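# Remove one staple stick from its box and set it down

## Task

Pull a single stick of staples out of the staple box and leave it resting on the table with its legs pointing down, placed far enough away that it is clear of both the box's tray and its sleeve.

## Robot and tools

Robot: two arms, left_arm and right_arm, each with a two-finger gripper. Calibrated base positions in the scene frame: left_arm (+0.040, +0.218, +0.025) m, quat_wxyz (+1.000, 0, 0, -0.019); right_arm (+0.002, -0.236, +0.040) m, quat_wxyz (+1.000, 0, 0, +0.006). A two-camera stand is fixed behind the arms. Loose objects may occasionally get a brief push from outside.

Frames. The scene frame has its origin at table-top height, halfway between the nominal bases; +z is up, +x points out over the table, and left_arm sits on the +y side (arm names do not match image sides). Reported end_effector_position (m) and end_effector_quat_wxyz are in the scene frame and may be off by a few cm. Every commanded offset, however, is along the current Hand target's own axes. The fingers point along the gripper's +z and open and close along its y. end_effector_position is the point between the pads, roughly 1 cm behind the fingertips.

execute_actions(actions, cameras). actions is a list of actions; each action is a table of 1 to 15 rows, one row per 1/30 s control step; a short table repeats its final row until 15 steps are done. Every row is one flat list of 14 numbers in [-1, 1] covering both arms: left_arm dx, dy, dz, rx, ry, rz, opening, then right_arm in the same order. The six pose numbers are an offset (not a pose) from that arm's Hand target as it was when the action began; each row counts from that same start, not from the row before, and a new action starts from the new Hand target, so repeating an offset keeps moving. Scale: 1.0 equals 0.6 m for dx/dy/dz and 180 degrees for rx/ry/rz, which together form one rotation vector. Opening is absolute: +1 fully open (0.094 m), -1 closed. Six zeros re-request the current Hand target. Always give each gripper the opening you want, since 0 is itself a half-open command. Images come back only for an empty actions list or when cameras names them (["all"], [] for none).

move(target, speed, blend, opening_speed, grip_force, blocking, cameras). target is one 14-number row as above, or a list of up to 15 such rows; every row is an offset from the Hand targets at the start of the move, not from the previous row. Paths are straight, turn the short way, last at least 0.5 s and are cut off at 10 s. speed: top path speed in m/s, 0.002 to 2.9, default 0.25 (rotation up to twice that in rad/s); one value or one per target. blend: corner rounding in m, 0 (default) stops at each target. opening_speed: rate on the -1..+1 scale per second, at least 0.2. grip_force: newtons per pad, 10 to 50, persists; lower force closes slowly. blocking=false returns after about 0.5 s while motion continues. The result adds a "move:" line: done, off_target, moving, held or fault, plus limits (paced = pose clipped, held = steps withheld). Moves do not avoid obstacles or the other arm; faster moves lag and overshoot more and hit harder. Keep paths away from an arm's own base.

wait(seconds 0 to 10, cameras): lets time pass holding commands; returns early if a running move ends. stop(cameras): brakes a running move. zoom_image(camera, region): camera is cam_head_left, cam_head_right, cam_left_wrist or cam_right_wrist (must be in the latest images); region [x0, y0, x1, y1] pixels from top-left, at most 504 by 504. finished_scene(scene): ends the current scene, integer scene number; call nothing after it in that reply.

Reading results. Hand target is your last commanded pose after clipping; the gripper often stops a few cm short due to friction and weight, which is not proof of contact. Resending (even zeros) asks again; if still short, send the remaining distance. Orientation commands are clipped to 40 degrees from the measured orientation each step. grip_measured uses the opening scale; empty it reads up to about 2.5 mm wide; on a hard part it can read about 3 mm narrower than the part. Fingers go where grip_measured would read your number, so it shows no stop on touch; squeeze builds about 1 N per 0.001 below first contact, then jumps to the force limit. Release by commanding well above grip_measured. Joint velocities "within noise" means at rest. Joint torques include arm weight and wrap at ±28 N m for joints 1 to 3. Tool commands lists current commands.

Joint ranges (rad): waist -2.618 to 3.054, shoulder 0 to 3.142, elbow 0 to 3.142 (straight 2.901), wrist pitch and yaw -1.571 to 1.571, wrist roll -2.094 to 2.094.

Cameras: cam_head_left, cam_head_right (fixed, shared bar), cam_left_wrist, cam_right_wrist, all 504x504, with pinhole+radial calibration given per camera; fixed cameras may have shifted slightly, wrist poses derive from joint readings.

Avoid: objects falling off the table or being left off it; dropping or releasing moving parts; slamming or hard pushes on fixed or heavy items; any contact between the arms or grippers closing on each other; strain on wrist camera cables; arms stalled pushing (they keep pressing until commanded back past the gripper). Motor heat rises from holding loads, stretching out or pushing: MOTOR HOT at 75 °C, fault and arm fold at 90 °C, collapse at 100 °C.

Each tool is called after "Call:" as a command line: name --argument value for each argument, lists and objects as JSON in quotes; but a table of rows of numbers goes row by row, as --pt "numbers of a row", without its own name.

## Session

Call:
execute_actions --actions '[]'

Call:
zoom_image --camera "cam_head_right" --region '[120, 120, 400, 330]'

Scene clock: 0.00 s.
left_arm: end_effector_position=(+0.4490, +0.2275, +0.1603) grip_measured=+1.000 end_effector_quat_wxyz=(+0.650, -0.022, +0.760, +0.014) | right_arm: end_effector_position=(+0.4005, -0.2580, +0.1661) grip_measured=+1.000 end_effector_quat_wxyz=(+0.626, +0.056, +0.777, -0.039)
Joint positions: left_arm=[0.034 1.566 0.356 1.054 -0.053 -0.015 0.094] | right_arm=[-0.009 1.513 0.34 0.955 0.134 0.039 0.094]
Joint velocities: within noise
Joint torques (N m): no reading
Heat: left arm: 28 °C; right arm: 28 °C.
Hand target: left_arm +0.4497, +0.2275, +0.1624; +0.651, -0.022, +0.758, +0.014 | right_arm +0.4006, -0.2581, +0.1657; +0.624, +0.056, +0.779, -0.039
Tool commands: left_gripper/opening=+1.0 right_gripper/opening=+1.0
camera_calibration:
cam_left_wrist: T_world_to_cam=[[0.10295, -0.993633, 0.045776, 0.172065], [-0.514544, -0.0925835, -0.852451, 0.430893], [0.851261, 0.0642057, -0.520799, -0.221411], [0, 0, 0, 1]] pos_world=[0.392479, 0.225079, 0.244128]
cam_right_wrist: T_world_to_cam=[[-0.12956, -0.991522, 0.00995793, -0.207879], [-0.603147, 0.0708329, -0.794479, 0.430107], [0.787037, -0.108939, -0.607211, -0.157465], [0, 0, 0, 1]] pos_world=[0.356416, -0.253737, 0.248166]

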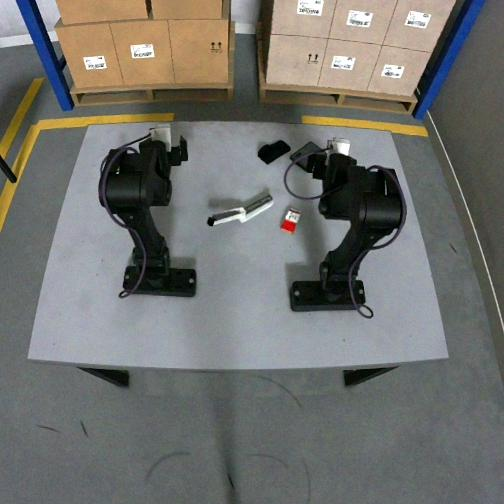

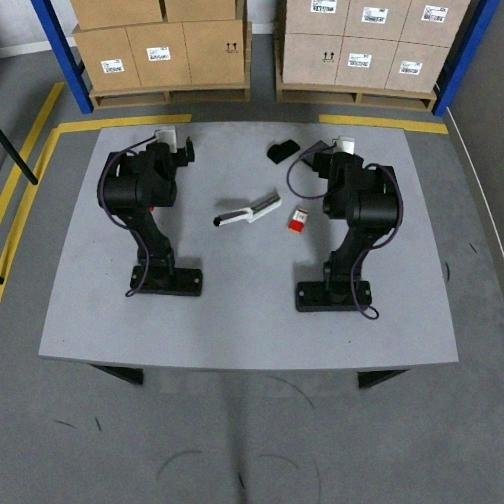

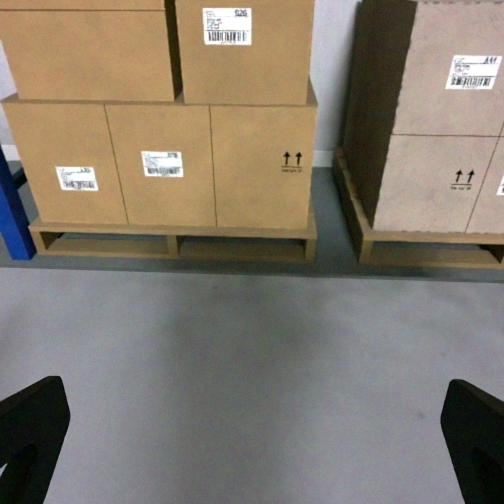

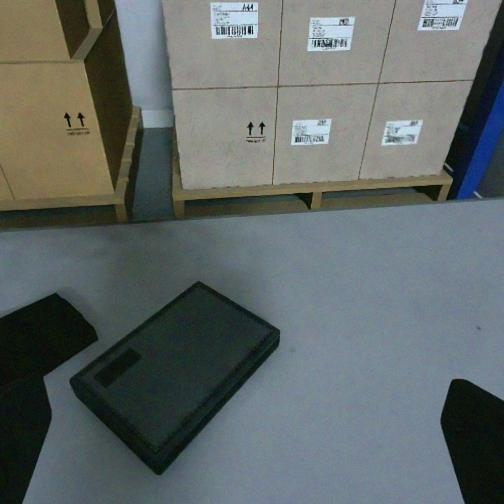

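Scaled by 1.800 from the camera's 504x504 image, which has a finer 720x720 frame.

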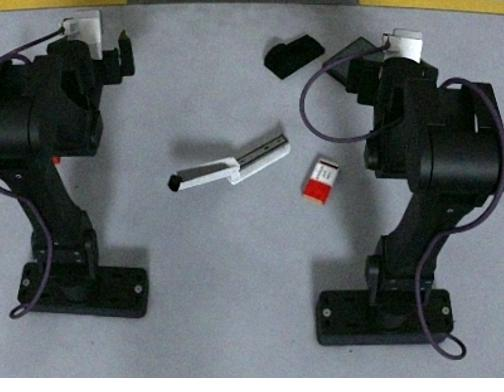

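Call:
zoom_image --camera "cam_head_left" --region '[265, 195, 315, 245]'

Call:
zoom_image --camera "cam_head_left" --region '[190, 120, 340, 250]'

Scaled by 10.080 from the camera's 504x504 image, which has a finer 720x720 frame.

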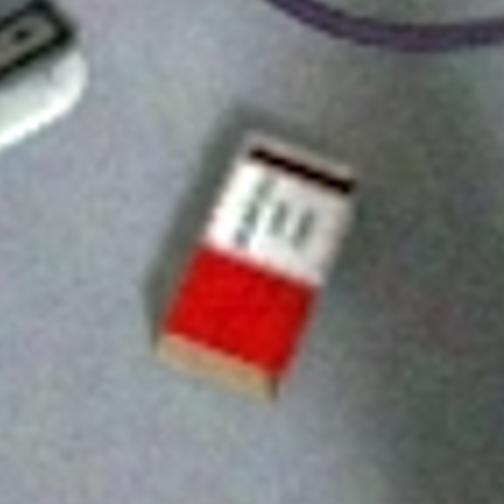

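Scaled by 3.360 from the camera's 504x504 image, which has a finer 720x720 frame.

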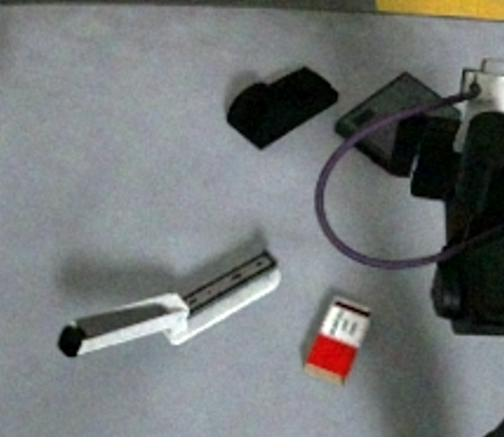

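Call:
move --target '[0.1412,-0.5813,-0.43,0.1487,0.1438,0.0621,1,0.0217,0.0635,-0.1258,0.0698,0.4254,0.0823,1]' --cameras '["all"]' --speed 0.35

Scene clock: 13.70 s.
left_arm: end_effector_position=(+0.1989, -0.1319, +0.1212) grip_measured=+1.000 end_effector_quat_wxyz=(+0.448, +0.200, +0.864, -0.111) | right_arm: end_effector_position=(+0.3254, -0.2084, +0.1687) grip_measured=+1.000 end_effector_quat_wxyz=(+0.003, +0.218, +0.976, +0.000)
Joint positions: left_arm=[-1.441 1.585 0.821 -0.156 -0.765 -0.754 0.094] | right_arm=[0.072 1.765 1.531 -1.331 0.002 0.523 0.094]
Joint torques (N m): left_arm=[-0.13 -4.74 7.05 0.97 -0.54 -0.09] | right_arm=[-0.59 -7.68 8.94 -0.08 0 0.07]
Heat: left arm: 31 °C; right arm: 29 °C.
Hand target: left_arm +0.2001, -0.1348, +0.1201; +0.450, +0.198, +0.865, -0.103 | right_arm +0.3300, -0.2099, +0.1698; +0.000, +0.223, +0.975, +0.000
Off the commanded pose: left_arm 0.003 m, 1 deg | right_arm 0.005 m, 1 deg.
move: done
camera_calibration:
cam_left_wrist: T_world_to_cam=[[-0.387357, -0.92161, 0.0242838, -0.0479539], [-0.78318, 0.315049, -0.536071, 0.304424], [0.486398, -0.226669, -0.843823, 0.0675639], [0, 0, 0, 1]] pos_world=[0.186981, -0.124789, 0.221369]
cam_right_wrist: T_world_to_cam=[[-0.406248, -0.91376, -0.00232892, -0.0602948], [-0.830402, 0.368122, 0.418232, 0.314678], [-0.381306, 0.17184, -0.908337, 0.39816], [0, 0, 0, 1]] pos_world=[0.388635, -0.239355, 0.229915]

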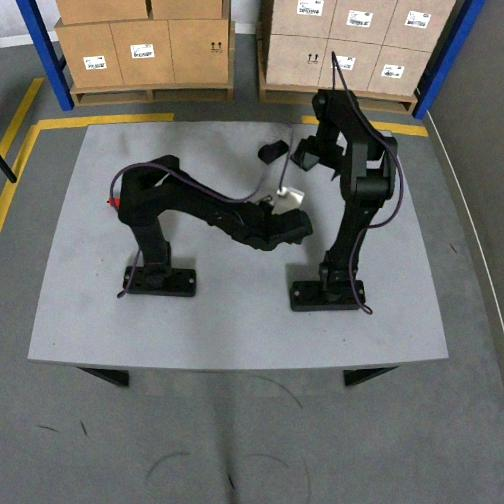

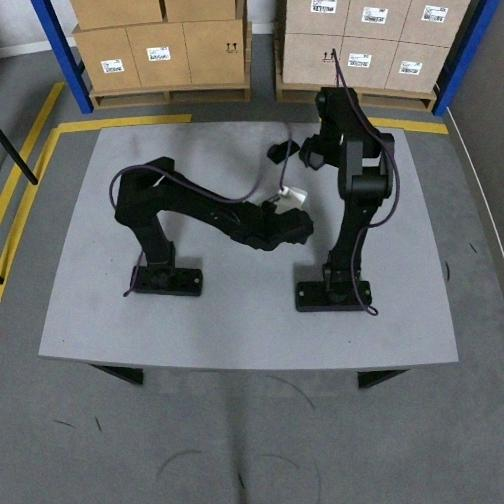

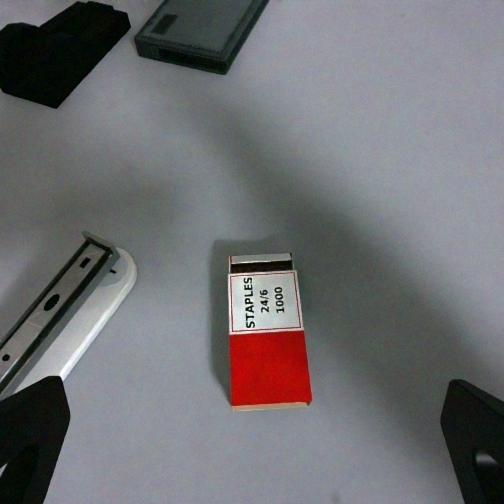

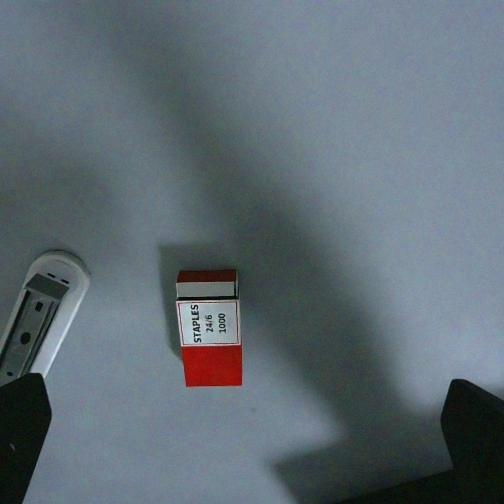

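Call:
zoom_image --camera "cam_left_wrist" --region '[200, 240, 330, 420]'

Call:
zoom_image --camera "cam_right_wrist" --region '[150, 250, 280, 400]'

Scaled by 2.800 from the camera's 504x504 image, which has a finer 720x720 frame.

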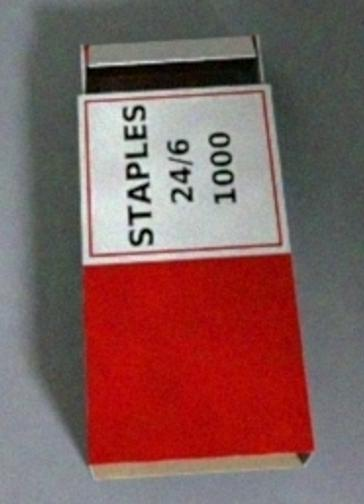

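Scaled by 3.360 from the camera's 504x504 image, which has a finer 720x720 frame.

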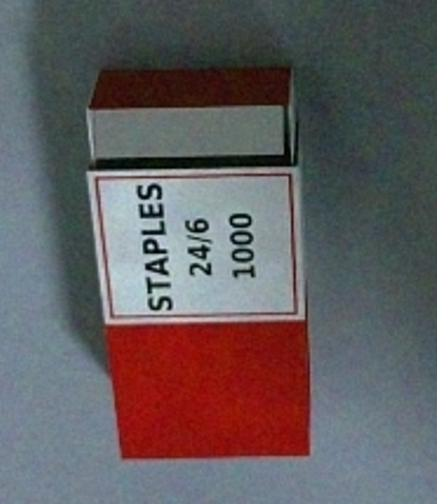

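Call:
move --target '[0.0853,-0.0167,0.07,0,0,0,0.4,0.0669,0.039,0.1483,0,0,0,0.4]' --cameras '["all"]' --speed 0.2

Scene clock: 19.53 s.
left_arm: end_effector_position=(+0.2006, -0.1497, +0.0619) grip_measured=+0.403 end_effector_quat_wxyz=(+0.448, +0.196, +0.865, -0.114) | right_arm: end_effector_position=(+0.3066, -0.1710, +0.0865) grip_measured=+0.402 end_effector_quat_wxyz=(+0.002, +0.222, +0.975, +0.003)
Joint positions: left_arm=[-1.441 1.807 0.779 0.108 -0.765 -0.763 0.066] | right_arm=[0.193 1.765 1.199 -0.998 -0.004 0.653 0.066]
Joint torques (N m): left_arm=[-0.36 -6.2 3.86 1.16 -0.57 -0.04] | right_arm=[0.29 -8.75 4.51 0.24 0.06 0.08]
Heat: left arm: 31 °C; right arm: 30 °C.
Hand target: left_arm +0.2003, -0.1461, +0.0542; +0.450, +0.198, +0.865, -0.103 | right_arm +0.3042, -0.1714, +0.0809; +0.000, +0.223, +0.975, +0.000
Off the commanded pose: left_arm 0.009 m, 1 deg | right_arm 0.006 m, 0 deg.
move: done
camera_calibration:
cam_left_wrist: T_world_to_cam=[[-0.382463, -0.923367, 0.0333956, -0.0640394], [-0.786524, 0.30639, -0.536195, 0.278924], [0.484872, -0.231341, -0.843433, 0.0121764], [0, 0, 0, 1]] pos_world=[0.188984, -0.141775, 0.161966]
cam_right_wrist: T_world_to_cam=[[-0.414496, -0.910008, -0.00886344, -0.0301375], [-0.827218, 0.37269, 0.42049, 0.319409], [-0.379346, 0.181623, -0.907254, 0.310815], [0, 0, 0, 1]] pos_world=[0.369636, -0.202917, 0.147413]

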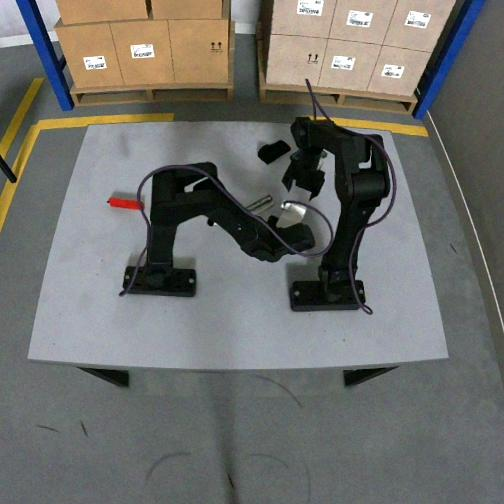

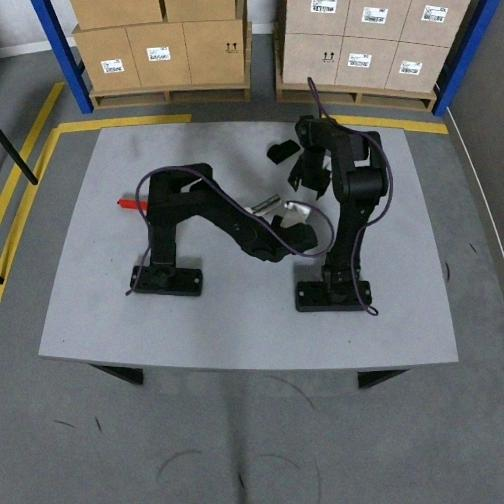

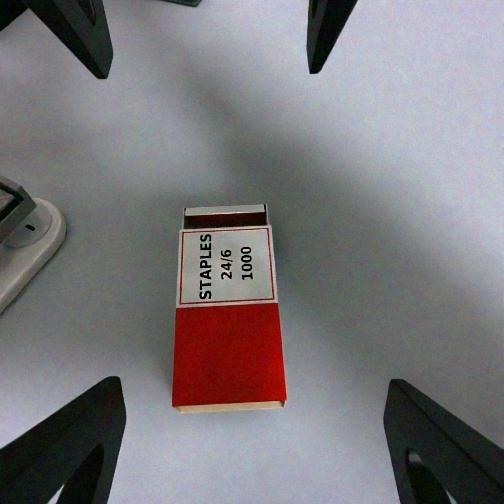

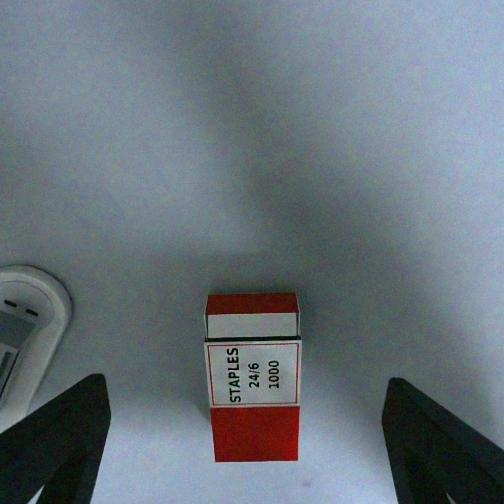

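Call:
move --pt "0.0338 0.0153 0.0767 -0.0091 0 -0.0064 0.4 0.0275 -0.0018 0.0692 0 0 -0.009 0.2" --pt "0.0338 0.0153 0.0767 -0.0091 0 -0.0064 -0.32 0.0275 -0.0018 0.0692 0 0 -0.009 0.2" --cameras '["all"]' --speed 0.15 --grip_force '[22,18]'

Scene clock: 26.13 s.
left_arm: end_effector_position=(+0.2263, -0.1530, +0.0200) grip_measured=-0.176 end_effector_quat_wxyz=(+0.453, +0.179, +0.867, -0.106) | right_arm: end_effector_position=(+0.2932, -0.1649, +0.0487) grip_measured=+0.202 end_effector_quat_wxyz=(+0.008, +0.209, +0.978, +0.006)
Joint positions: left_arm=[-1.372 1.984 0.774 0.323 -0.75 -0.724 0.039] | right_arm=[0.222 1.769 1.04 -0.821 -0.004 0.657 0.056]
Joint torques (N m): left_arm=[0.29 -6.76 3.6 1.21 -0.43 0.05] | right_arm=[0.44 -7.17 4.3 0.28 0.06 0.08]
Heat: left arm: 31 °C; right arm: 30 °C.
Hand target: left_arm +0.2277, -0.1492, +0.0112; +0.452, +0.183, +0.868, -0.095 | right_arm +0.2888, -0.1653, +0.0392; +0.000, +0.210, +0.978, +0.000
Off the commanded pose: left_arm 0.010 m, 1 deg | right_arm 0.010 m, 1 deg.
grip_force (N): 22, 18
move: done
camera_calibration:
cam_left_wrist: T_world_to_cam=[[-0.347406, -0.937059, 0.0350778, -0.065853], [-0.794138, 0.274115, -0.542407, 0.274604], [0.498652, -0.216292, -0.839383, -0.0371754], [0, 0, 0, 1]] pos_world=[0.213734, -0.145022, 0.120053]
cam_right_wrist: T_world_to_cam=[[-0.390973, -0.920244, -0.017065, -0.0386191], [-0.842016, 0.350127, 0.410391, 0.323045], [-0.371685, 0.174821, -0.91175, 0.2671], [0, 0, 0, 1]] pos_world=[0.356187, -0.195341, 0.110295]

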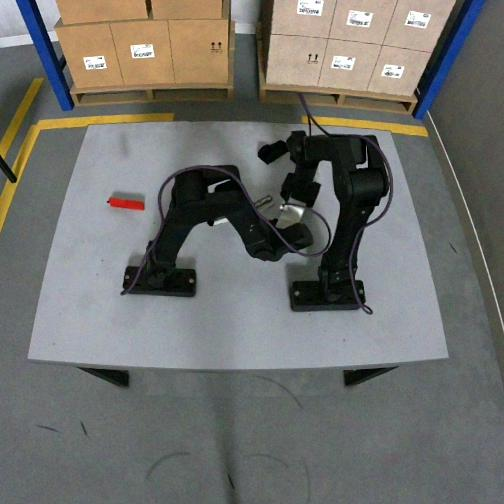

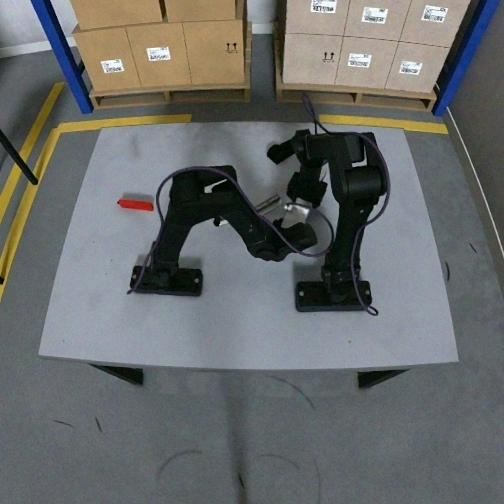

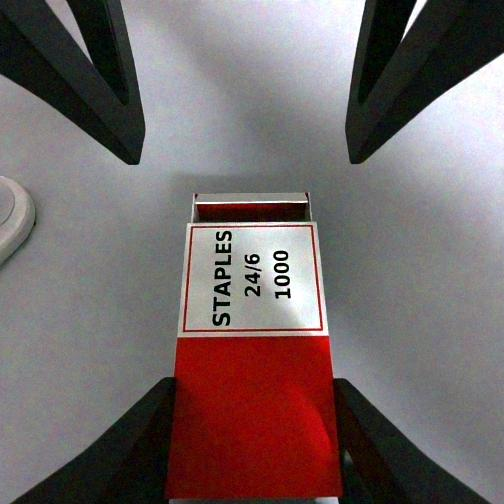

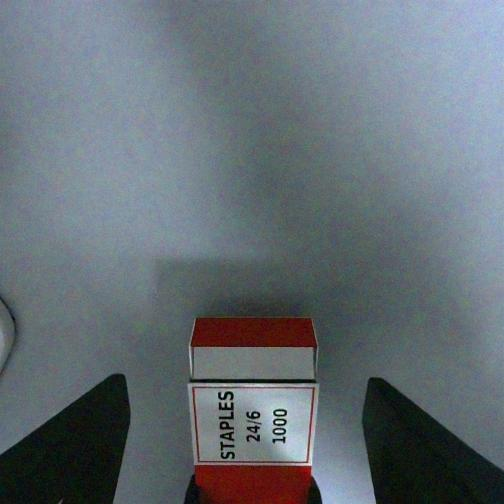

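Call:
move --pt "0 0 0 0 0 0 -0.32 0.004 -0.0027 0.0533 0 0 0 0.2" --pt "0 0 0 0 0 0 -0.32 0.004 -0.0027 0.0533 0 0 0 -0.35" --cameras '["cam_left_wrist","cam_right_wrist"]' --speed 0.1

Scene clock: 31.77 s.
left_arm: end_effector_position=(+0.2263, -0.1531, +0.0200) grip_measured=-0.177 end_effector_quat_wxyz=(+0.453, +0.179, +0.867, -0.107) | right_arm: end_effector_position=(+0.2909, -0.1655, +0.0160) grip_measured=-0.217 end_effector_quat_wxyz=(+0.008, +0.210, +0.978, +0.006)
Joint positions: left_arm=[-1.372 1.984 0.774 0.323 -0.749 -0.723 0.039] | right_arm=[0.222 1.832 0.967 -0.688 -0.004 0.658 0.037]
Joint torques (N m): left_arm=[0.29 -6.78 3.6 1.22 -0.44 0.05] | right_arm=[0.51 -7.41 3.95 0.27 0.06 0.07]
Heat: left arm: 31 °C; right arm: 29 °C.
Hand target: left_arm +0.2277, -0.1492, +0.0112; +0.452, +0.183, +0.868, -0.095 | right_arm +0.2860, -0.1659, +0.0073; +0.000, +0.210, +0.978, +0.000
Off the commanded pose: left_arm 0.010 m, 1 deg | right_arm 0.010 m, 1 deg.
grip_force (N): 22, 18
move: done
camera_calibration:
cam_left_wrist: T_world_to_cam=[[-0.347827, -0.936897, 0.0352176, -0.0658489], [-0.79407, 0.274415, -0.542355, 0.274655], [0.498467, -0.216611, -0.839411, -0.0372006], [0, 0, 0, 1]] pos_world=[0.213734, -0.145121, 0.120053]
cam_right_wrist: T_world_to_cam=[[-0.391704, -0.919953, -0.0159257, -0.0403652], [-0.84097, 0.350945, 0.411834, 0.334494], [-0.373279, 0.17471, -0.91112, 0.237067], [0, 0, 0, 1]] pos_world=[0.35398, -0.195941, 0.0775973]
Images, in order (width x height): cam_left_wrist 504x504, cam_right_wrist 504x504.

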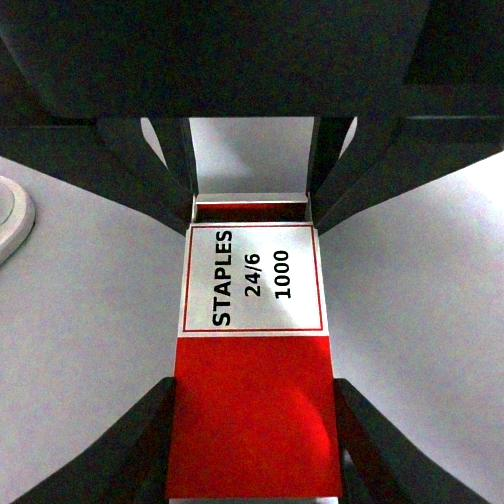

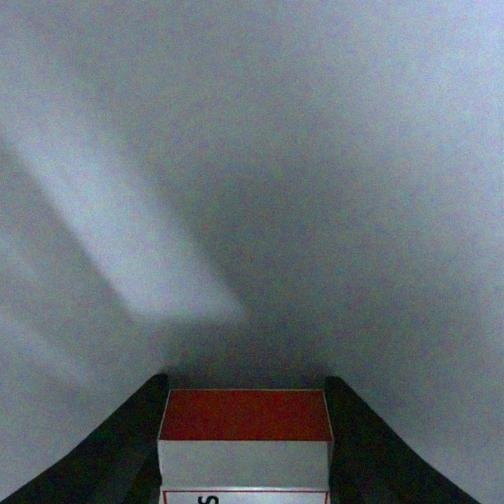

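Call:
move --target '[0,0,0,0,0,0,-0.38,-0.1167,0,0,0,0,0,-0.4]' --cameras '["cam_left_wrist","cam_right_wrist","cam_head_left"]' --speed 0.08

Scene clock: 33.70 s.
left_arm: end_effector_position=(+0.2315, -0.1587, +0.0266) grip_measured=-0.179 end_effector_quat_wxyz=(+0.461, +0.167, +0.863, -0.123) | right_arm: end_effector_position=(+0.3035, -0.1760, +0.0166) grip_measured=-0.218 end_effector_quat_wxyz=(-0.074, +0.209, +0.975, +0.017)
Joint positions: left_arm=[-1.361 1.984 0.774 0.373 -0.749 -0.716 0.039] | right_arm=[0.133 1.986 1.177 -0.89 -0.083 0.561 0.037]
Joint torques (N m): left_arm=[-0.44 -6.94 3.52 0.8 -0.42 -0.01] | right_arm=[-2.5 -8.02 8.77 0.99 0.82 -0.12]
Heat: left arm: 31 °C; right arm: 30 °C.
Hand target: left_arm +0.2278, -0.1491, +0.0112; +0.452, +0.183, +0.868, -0.095 | right_arm +0.3498, -0.1945, +0.0074; +0.000, +0.210, +0.978, +0.000
Off the commanded pose: left_arm 0.018 m, 4 deg | right_arm 0.051 m, 9 deg.
grip_force (N): 22, 18
move: off_target (left_arm, right_arm)
camera_calibration:
cam_left_wrist: T_world_to_cam=[[-0.342785, -0.936614, 0.0724744, -0.0717051], [-0.789856, 0.245589, -0.561973, 0.278823], [0.508553, -0.24988, -0.823975, -0.0435592], [0, 0, 0, 1]] pos_world=[0.217803, -0.14652, 0.125996]
cam_right_wrist: T_world_to_cam=[[-0.391024, -0.92036, -0.006179, -0.0455975], [-0.766292, 0.321834, 0.556075, 0.318412], [-0.509801, 0.222174, -0.831109, 0.292604], [0, 0, 0, 1]] pos_world=[0.375337, -0.209451, 0.0658431]
Images, in order (width x height): cam_head_left 504x504, cam_left_wrist 504x504, cam_right_wrist 504x504.

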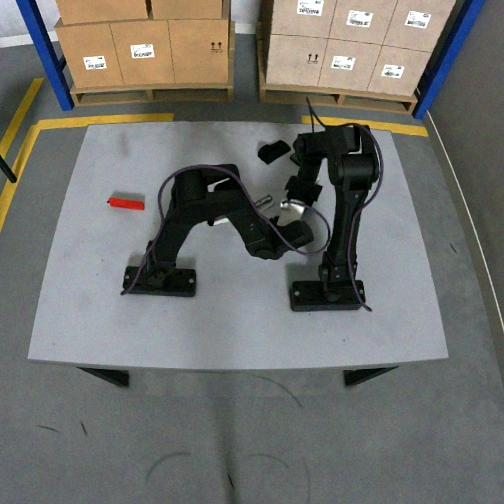

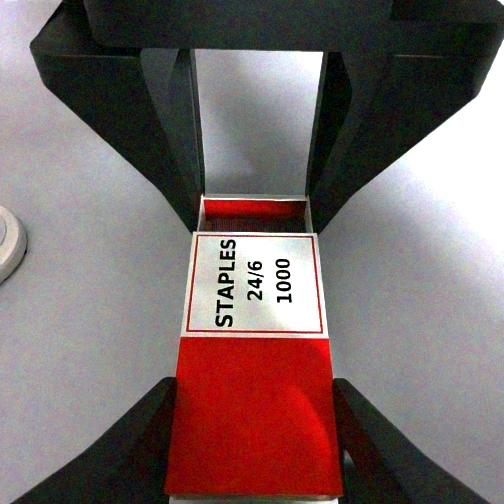

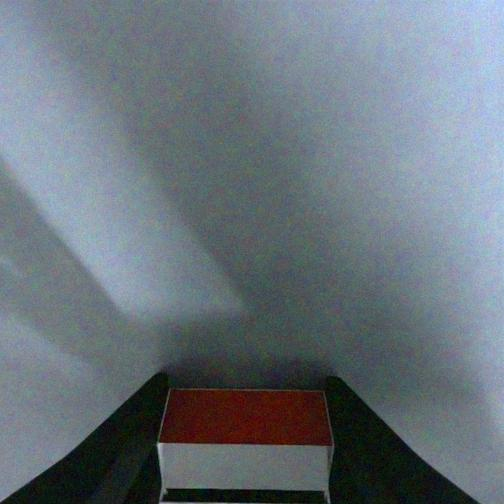

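Call:
move --target '[0,0,0,0,0,0,-0.38,0.088,0,0,0,0,0,-0.4]' --cameras '["cam_left_wrist"]' --speed 0.1 --grip_force '[12,24]'

Scene clock: 35.63 s.
left_arm: end_effector_position=(+0.2302, -0.1568, +0.0236) grip_measured=-0.179 end_effector_quat_wxyz=(+0.456, +0.172, +0.865, -0.118) | right_arm: end_effector_position=(+0.2999, -0.1720, +0.0154) grip_measured=-0.222 end_effector_quat_wxyz=(-0.015, +0.211, +0.977, +0.005)
Joint positions: left_arm=[-1.361 1.984 0.774 0.356 -0.742 -0.716 0.039] | right_arm=[0.184 1.891 1.045 -0.747 -0.021 0.621 0.037]
Joint torques (N m): left_arm=[-0.46 -6.86 3.56 0.95 -0.51 -0.02] | right_arm=[0.84 -9.11 2.77 0.63 0.22 0.11]
Heat: left arm: 31 °C; right arm: 30 °C.
Hand target: left_arm +0.2279, -0.1491, +0.0112; +0.452, +0.183, +0.868, -0.095 | right_arm +0.3017, -0.1729, +0.0073; +0.000, +0.210, +0.978, +0.000
Off the commanded pose: left_arm 0.015 m, 3 deg | right_arm 0.008 m, 2 deg.
grip_force (N): 12, 24
move: off_target (left_arm)
camera_calibration:
cam_left_wrist: T_world_to_cam=[[-0.346545, -0.936116, 0.0599482, -0.0688559], [-0.793208, 0.258327, -0.551442, 0.278172], [0.500728, -0.238651, -0.832056, -0.041222], [0, 0, 0, 1]] pos_world=[0.217427, -0.146154, 0.123224]
Images, in order (width x height): cam_left_wrist 504x504.

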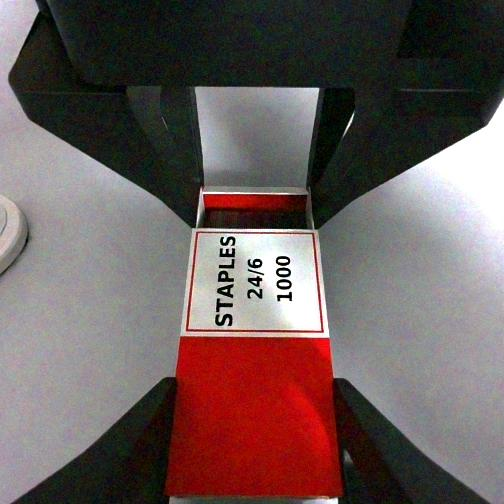

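Call:
move --target '[0,0,0,0,0,0,-0.38,-0.05,0,0,0,0,0,-0.45]' --cameras '["cam_left_wrist"]' --speed 0.06

Scene clock: 37.10 s.
left_arm: end_effector_position=(+0.2310, -0.1572, +0.0249) grip_measured=-0.179 end_effector_quat_wxyz=(+0.459, +0.170, +0.864, -0.119) | right_arm: end_effector_position=(+0.3029, -0.1741, +0.0158) grip_measured=-0.222 end_effector_quat_wxyz=(-0.036, +0.208, +0.977, +0.011)
Joint positions: left_arm=[-1.361 1.984 0.774 0.362 -0.747 -0.716 0.039] | right_arm=[0.16 1.928 1.097 -0.799 -0.048 0.59 0.037]
Joint torques (N m): left_arm=[-0.47 -6.9 3.55 0.9 -0.44 -0.02] | right_arm=[-1.83 -6.84 7.58 0.68 0.49 -0.11]
Heat: left arm: 31 °C; right arm: 30 °C.
Hand target: left_arm +0.2278, -0.1491, +0.0111; +0.451, +0.183, +0.868, -0.095 | right_arm +0.3290, -0.1852, +0.0073; +0.000, +0.210, +0.978, +0.000
Off the commanded pose: left_arm 0.016 m, 3 deg | right_arm 0.030 m, 4 deg.
grip_force (N): 12, 24
move: off_target (left_arm, right_arm)
camera_calibration:
cam_left_wrist: T_world_to_cam=[[-0.343555, -0.937, 0.0632504, -0.0699187], [-0.791319, 0.252554, -0.556803, 0.278436], [0.505751, -0.241344, -0.828233, -0.0423134], [0, 0, 0, 1]] pos_world=[0.217711, -0.146046, 0.124411]
Images, in order (width x height): cam_left_wrist 504x504.

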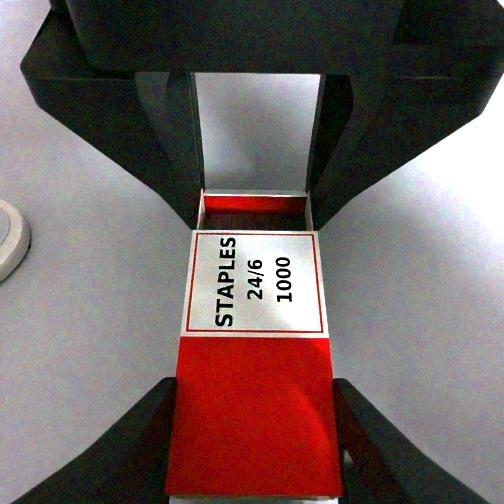

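Call:
move --pt "0 0 0 0 0 0 -0.38 0.044 0 0 0 0 0 -0.45" --pt "0 0 0 0 0 0 -0.38 0.03 0 0 0 0 0 0.15" --cameras '["cam_left_wrist","cam_right_wrist"]' --speed 0.08

Call:
zoom_image --camera "cam_left_wrist" --region '[100, 60, 400, 260]'

Scene clock: 40.00 s.
left_arm: end_effector_position=(+0.2306, -0.1563, +0.0237) grip_measured=-0.179 end_effector_quat_wxyz=(+0.457, +0.172, +0.865, -0.116) | right_arm: end_effector_position=(+0.3021, -0.1737, +0.0153) grip_measured=+0.148 end_effector_quat_wxyz=(-0.017, +0.208, +0.978, +0.005)
Joint positions: left_arm=[-1.361 1.984 0.774 0.354 -0.745 -0.716 0.039] | right_arm=[0.177 1.9 1.058 -0.755 -0.023 0.607 0.054]
Joint torques (N m): left_arm=[-0.47 -6.86 3.56 0.96 -0.48 -0.02] | right_arm=[-0.47 -7.68 5.18 0.56 0.24 0]
Heat: left arm: 31 °C; right arm: 30 °C.
Hand target: left_arm +0.2279, -0.1491, +0.0112; +0.452, +0.183, +0.868, -0.095 | right_arm +0.3126, -0.1777, +0.0073; +0.000, +0.210, +0.978, +0.000
Off the commanded pose: left_arm 0.015 m, 3 deg | right_arm 0.014 m, 2 deg.
grip_force (N): 12, 24
move: off_target (left_arm, right_arm); target 2's new opening was sent with right_arm's hand 0.015 m and 2 deg from that target
camera_calibration:
cam_left_wrist: T_world_to_cam=[[-0.344769, -0.936904, 0.0578319, -0.0688014], [-0.792565, 0.257536, -0.552735, 0.278183], [0.502966, -0.236402, -0.831348, -0.0412798], [0, 0, 0, 1]] pos_world=[0.21752, -0.145861, 0.123423]
cam_right_wrist: T_world_to_cam=[[-0.387731, -0.921752, -0.00607438, -0.0452062], [-0.821964, 0.342758, 0.454853, 0.339305], [-0.41718, 0.181354, -0.890546, 0.256104], [0, 0, 0, 1]] pos_world=[0.36821, -0.204414, 0.0734631]
Images, in order (width x height): cam_left_wrist 504x504, cam_right_wrist 504x504.

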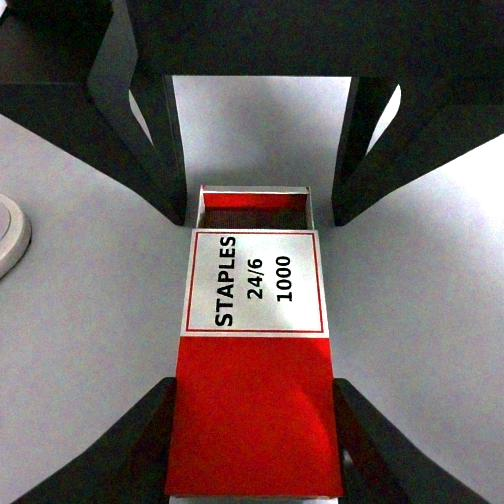

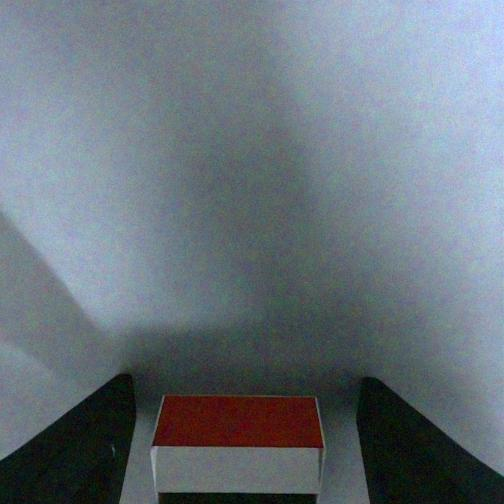

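Scaled by 1.680 from the camera's 504x504 image, which has a finer 720x720 frame.

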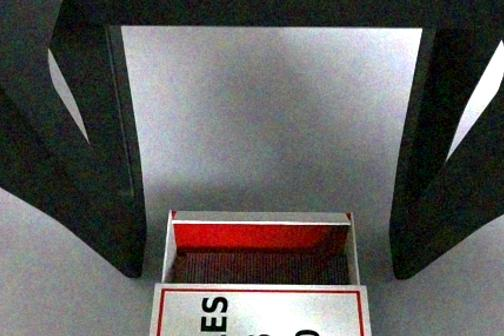

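Call:
move --pt "0 0 0 0 0 0 0.05 0.0133 0 0 0 0 0 0.15" --pt "-0.0029 0 0.0041 0 0 0 0.05 0.0133 0 0 0 0 0 0.15" --pt "-0.0029 0 0.0041 0 0 0 -0.26 0.0133 0 0 0 0 0 -0.45" --cameras '["cam_left_wrist","cam_right_wrist"]' --speed 0.08 --grip_force '[13,24]'

Scene clock: 45.30 s.
left_arm: end_effector_position=(+0.2302, -0.1551, +0.0225) grip_measured=-0.159 end_effector_quat_wxyz=(+0.456, +0.174, +0.866, -0.113) | right_arm: end_effector_position=(+0.3074, -0.1712, +0.0153) grip_measured=-0.223 end_effector_quat_wxyz=(-0.006, +0.210, +0.978, +0.009)
Joint positions: left_arm=[-1.361 1.984 0.774 0.346 -0.744 -0.715 0.039] | right_arm=[0.183 1.9 1.058 -0.733 -0.02 0.619 0.037]
Joint torques (N m): left_arm=[0.21 -6.53 4 1.06 -0.43 0.06] | right_arm=[0.29 -9.17 2.91 0.47 0.21 0.04]
Heat: left arm: 31 °C; right arm: 30 °C.
Hand target: left_arm +0.2306, -0.1504, +0.0112; +0.452, +0.183, +0.868, -0.095 | right_arm +0.3054, -0.1745, +0.0073; +0.000, +0.210, +0.978, +0.000
Off the commanded pose: left_arm 0.012 m, 2 deg | right_arm 0.009 m, 1 deg.
grip_force (N): 13, 24
move: off_target (left_arm); target 3's new opening was sent with left_arm's hand 0.012 m and 2 deg from that target
camera_calibration:
cam_left_wrist: T_world_to_cam=[[-0.345736, -0.937005, 0.0498784, -0.0673414], [-0.793124, 0.263415, -0.549151, 0.277973], [0.501418, -0.229421, -0.834234, -0.0403658], [0, 0, 0, 1]] pos_world=[0.217425, -0.145582, 0.122333]
cam_right_wrist: T_world_to_cam=[[-0.392686, -0.919529, -0.0162882, -0.0388173], [-0.830157, 0.346786, 0.436554, 0.346289], [-0.395775, 0.18495, -0.899531, 0.25206], [0, 0, 0, 1]] pos_world=[0.371991, -0.202401, 0.07493]
Images, in order (width x height): cam_left_wrist 504x504, cam_right_wrist 504x504.

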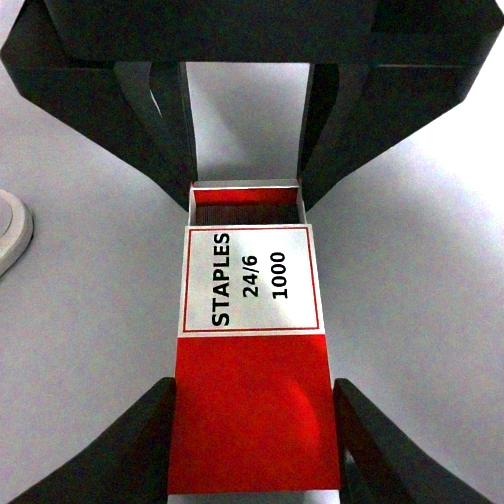

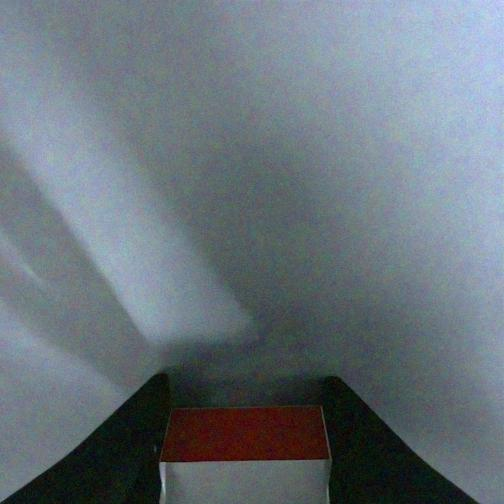

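Call:
move --pt "0 0 0 0 0 0 0.05 0 0 0 0 0 0 -0.45" --pt "0.006 0 -0.0085 0 0 0 0.05 0 0 0 0 0 0 -0.45" --pt "0.006 0 -0.0085 0 0 0 -0.25 0 0 0 0 0 0 -0.45" --pt "0.006 0 -0.0085 0 0 0 -0.25 -0.05 0 0 0 0 0 -0.45" --cameras '["cam_left_wrist","cam_right_wrist"]' --speed 0.07

Scene clock: 50.23 s.
left_arm: end_effector_position=(+0.2272, -0.1559, +0.0221) grip_measured=-0.165 end_effector_quat_wxyz=(+0.455, +0.177, +0.866, -0.114) | right_arm: end_effector_position=(+0.3213, -0.1787, +0.0161) grip_measured=-0.223 end_effector_quat_wxyz=(-0.010, +0.210, +0.977, +0.011)
Joint positions: left_arm=[-1.369 1.984 0.774 0.342 -0.746 -0.72 0.039] | right_arm=[0.147 1.943 1.123 -0.761 -0.028 0.584 0.036]
Joint torques (N m): left_arm=[-0.5 -7.15 3.14 1.02 -0.53 -0.08] | right_arm=[-1.26 -7.04 6.98 0.36 0.29 -0.11]
Heat: left arm: 31 °C; right arm: 29 °C.
Hand target: left_arm +0.2248, -0.1479, +0.0112; +0.452, +0.183, +0.868, -0.095 | right_arm +0.3326, -0.1868, +0.0073; +0.000, +0.210, +0.978, +0.000
Off the commanded pose: left_arm 0.014 m, 2 deg | right_arm 0.016 m, 2 deg.
grip_force (N): 13, 24
move: off_target (left_arm, right_arm); target 3's new opening was sent with left_arm's hand 0.014 m and 2 deg from that target
camera_calibration:
cam_left_wrist: T_world_to_cam=[[-0.349998, -0.93543, 0.049724, -0.0679021], [-0.792632, 0.267445, -0.547912, 0.276003], [0.499234, -0.231181, -0.835057, -0.039118], [0, 0, 0, 1]] pos_world=[0.214533, -0.146377, 0.121936]
cam_right_wrist: T_world_to_cam=[[-0.39328, -0.919193, -0.0203666, -0.039933], [-0.827084, 0.344022, 0.4445, 0.35845], [-0.401575, 0.191658, -0.895547, 0.262725], [0, 0, 0, 1]] pos_world=[0.386267, -0.210374, 0.0751387]
Images, in order (width x height): cam_left_wrist 504x504, cam_right_wrist 504x504.

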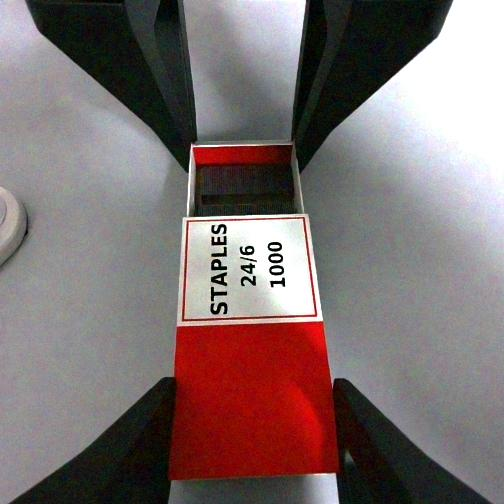

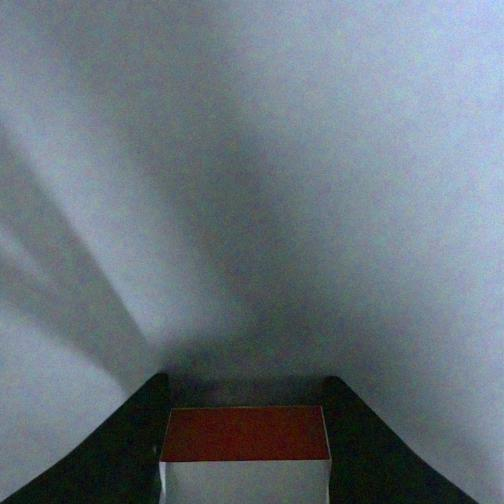

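Call:
move --target '[0,0,0,0,0,0,-0.25,-0.085,0,0,0,0,0,-0.45]' --cameras '["cam_left_wrist","cam_right_wrist"]' --speed 0.07

Scene clock: 52.13 s.
left_arm: end_effector_position=(+0.2272, -0.1558, +0.0220) grip_measured=-0.171 end_effector_quat_wxyz=(+0.454, +0.177, +0.866, -0.113) | right_arm: end_effector_position=(+0.3758, -0.2037, +0.0179) grip_measured=-0.223 end_effector_quat_wxyz=(+0.006, +0.211, +0.977, +0.007)
Joint positions: left_arm=[-1.369 1.984 0.774 0.341 -0.746 -0.72 0.039] | right_arm=[0.067 2.084 1.346 -0.817 -0.011 0.504 0.036]
Joint torques (N m): left_arm=[-0.51 -7.13 3.14 1.03 -0.53 -0.08] | right_arm=[-0.53 -8.59 7.24 0.16 0.12 -0.06]
Heat: left arm: 31 °C; right arm: 30 °C.
Hand target: left_arm +0.2248, -0.1479, +0.0111; +0.452, +0.183, +0.868, -0.095 | right_arm +0.3793, -0.2077, +0.0075; +0.000, +0.210, +0.978, +0.000
Off the commanded pose: left_arm 0.014 m, 2 deg | right_arm 0.012 m, 1 deg.
grip_force (N): 13, 24
move: off_target (left_arm, right_arm)
camera_calibration:
cam_left_wrist: T_world_to_cam=[[-0.350035, -0.935465, 0.0487931, -0.0676899], [-0.792727, 0.268069, -0.54747, 0.275981], [0.499059, -0.230313, -0.835402, -0.0389716], [0, 0, 0, 1]] pos_world=[0.214533, -0.146279, 0.121837]
cam_right_wrist: T_world_to_cam=[[-0.393403, -0.919177, -0.0186565, -0.0414383], [-0.839443, 0.350854, 0.415014, 0.417823], [-0.374926, 0.178929, -0.909624, 0.27855], [0, 0, 0, 1]] pos_world=[0.438872, -0.234525, 0.0791996]
Images, in order (width x height): cam_left_wrist 504x504, cam_right_wrist 504x504.

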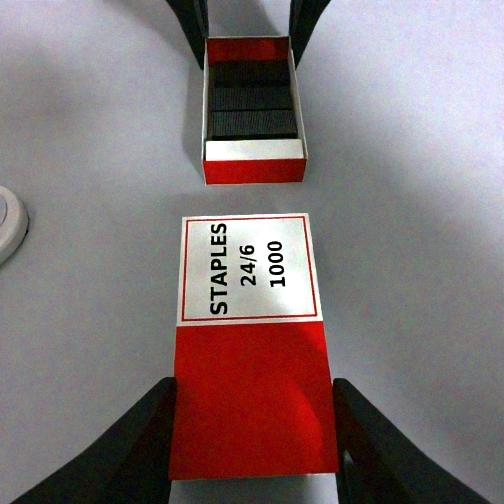

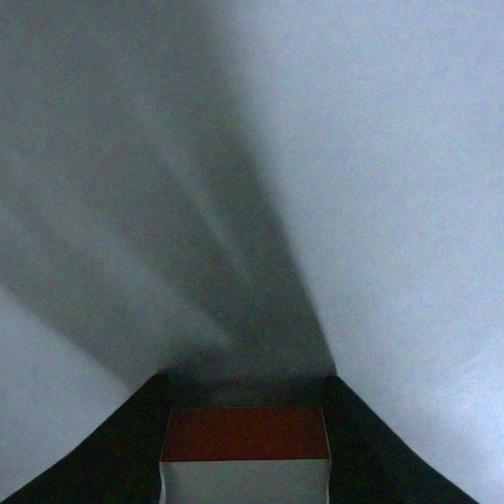

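Call:
move --pt "0 0 0 0 0 0 0.05 0 0 0 0 0 0 0.15" --pt "0 0 -0.12 0 0 0 0.05 0 0 -0.12 0 0 0 0.15" --pt "0 0 -0.13 0 0 0 0.05 0.0533 0 -0.2 0 0 -0.5 -0.4" --cameras '["all"]' --speed 0.25 --grip_force '[20,20]'

Call:
zoom_image --camera "cam_right_wrist" --region '[150, 150, 400, 400]'

Scene clock: 61.90 s.
left_arm: end_effector_position=(+0.1670, -0.1164, +0.0385) grip_measured=+0.047 end_effector_quat_wxyz=(+0.439, +0.195, +0.874, -0.079) | right_arm: end_effector_position=(+0.3477, -0.1976, +0.1130) grip_measured=-0.398 end_effector_quat_wxyz=(-0.016, -0.538, +0.842, +0.004)
Joint positions: left_arm=[-1.558 1.808 0.718 -0.03 -0.838 -0.954 0.049] | right_arm=[0.099 1.909 1.491 -1.185 0.006 -1.026 0.028]
Joint torques (N m): left_arm=[-0.72 -10.44 5.04 0.69 -0.77 -0.09] | right_arm=[0.54 -13.22 7.71 -0.19 -0.02 -0.04]
Heat: left arm: 31 °C; right arm: 30 °C.
Hand target: left_arm +0.1664, -0.1221, +0.0560; +0.452, +0.183, +0.868, -0.095 | right_arm +0.3500, -0.1945, +0.1273; +0.000, -0.543, +0.840, -0.001
Off the commanded pose: left_arm 0.018 m, 3 deg | right_arm 0.015 m, 2 deg.
grip_force (N): 20, 20
move: off_target (left_arm, right_arm); target 3's new opening was sent with right_arm's hand 0.015 m and 2 deg from that target
camera_calibration:
cam_left_wrist: T_world_to_cam=[[-0.350287, -0.936385, -0.0219717, -0.050103], [-0.802105, 0.312003, -0.509197, 0.231957], [0.483659, -0.160741, -0.86037, 0.0254792], [0, 0, 0, 1]] pos_world=[0.15618, -0.115191, 0.138932]
cam_right_wrist: T_world_to_cam=[[0.915416, -0.401641, -0.0264371, -0.396945], [-0.349683, -0.826083, 0.441938, -0.0531884], [-0.199339, -0.395312, -0.896656, 0.177459], [0, 0, 0, 1]] pos_world=[0.380145, -0.133216, 0.172131]

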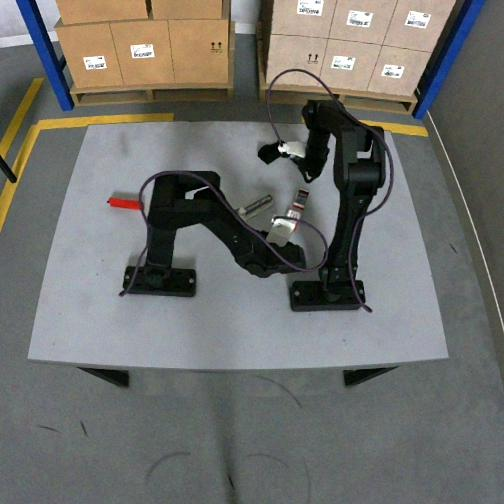

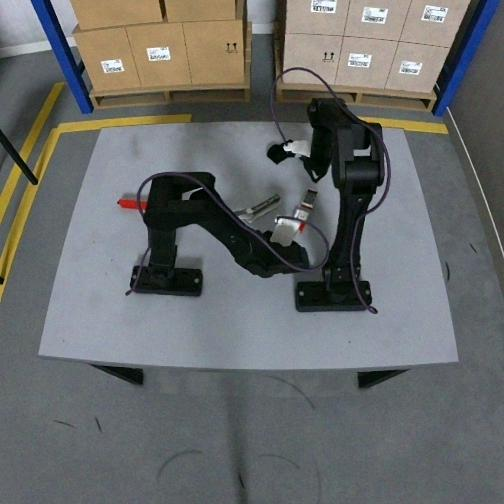

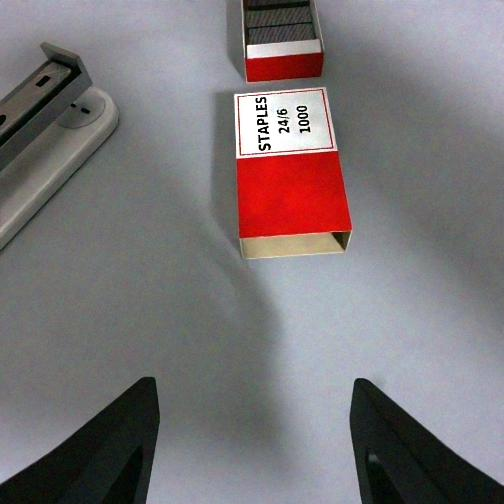

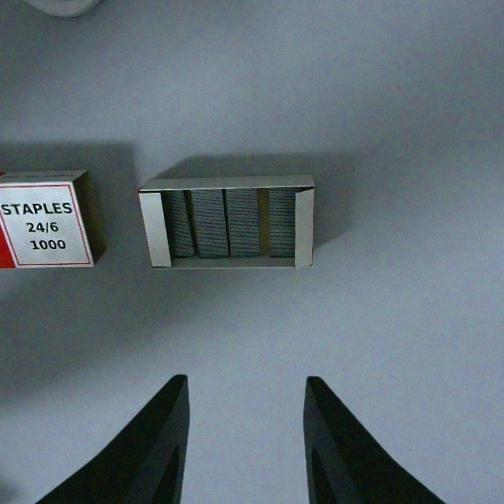

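Scaled by 2.016 from the camera's 504x504 image, which has a finer 720x720 frame.

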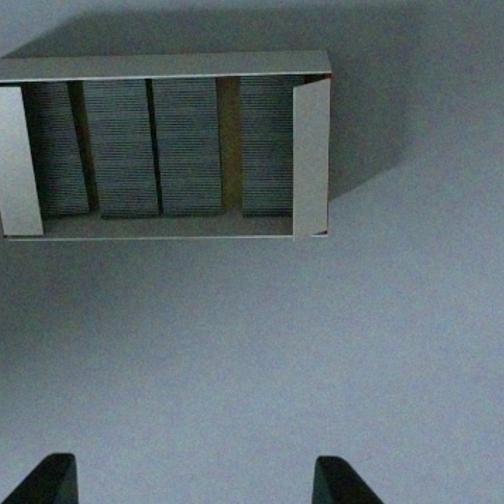

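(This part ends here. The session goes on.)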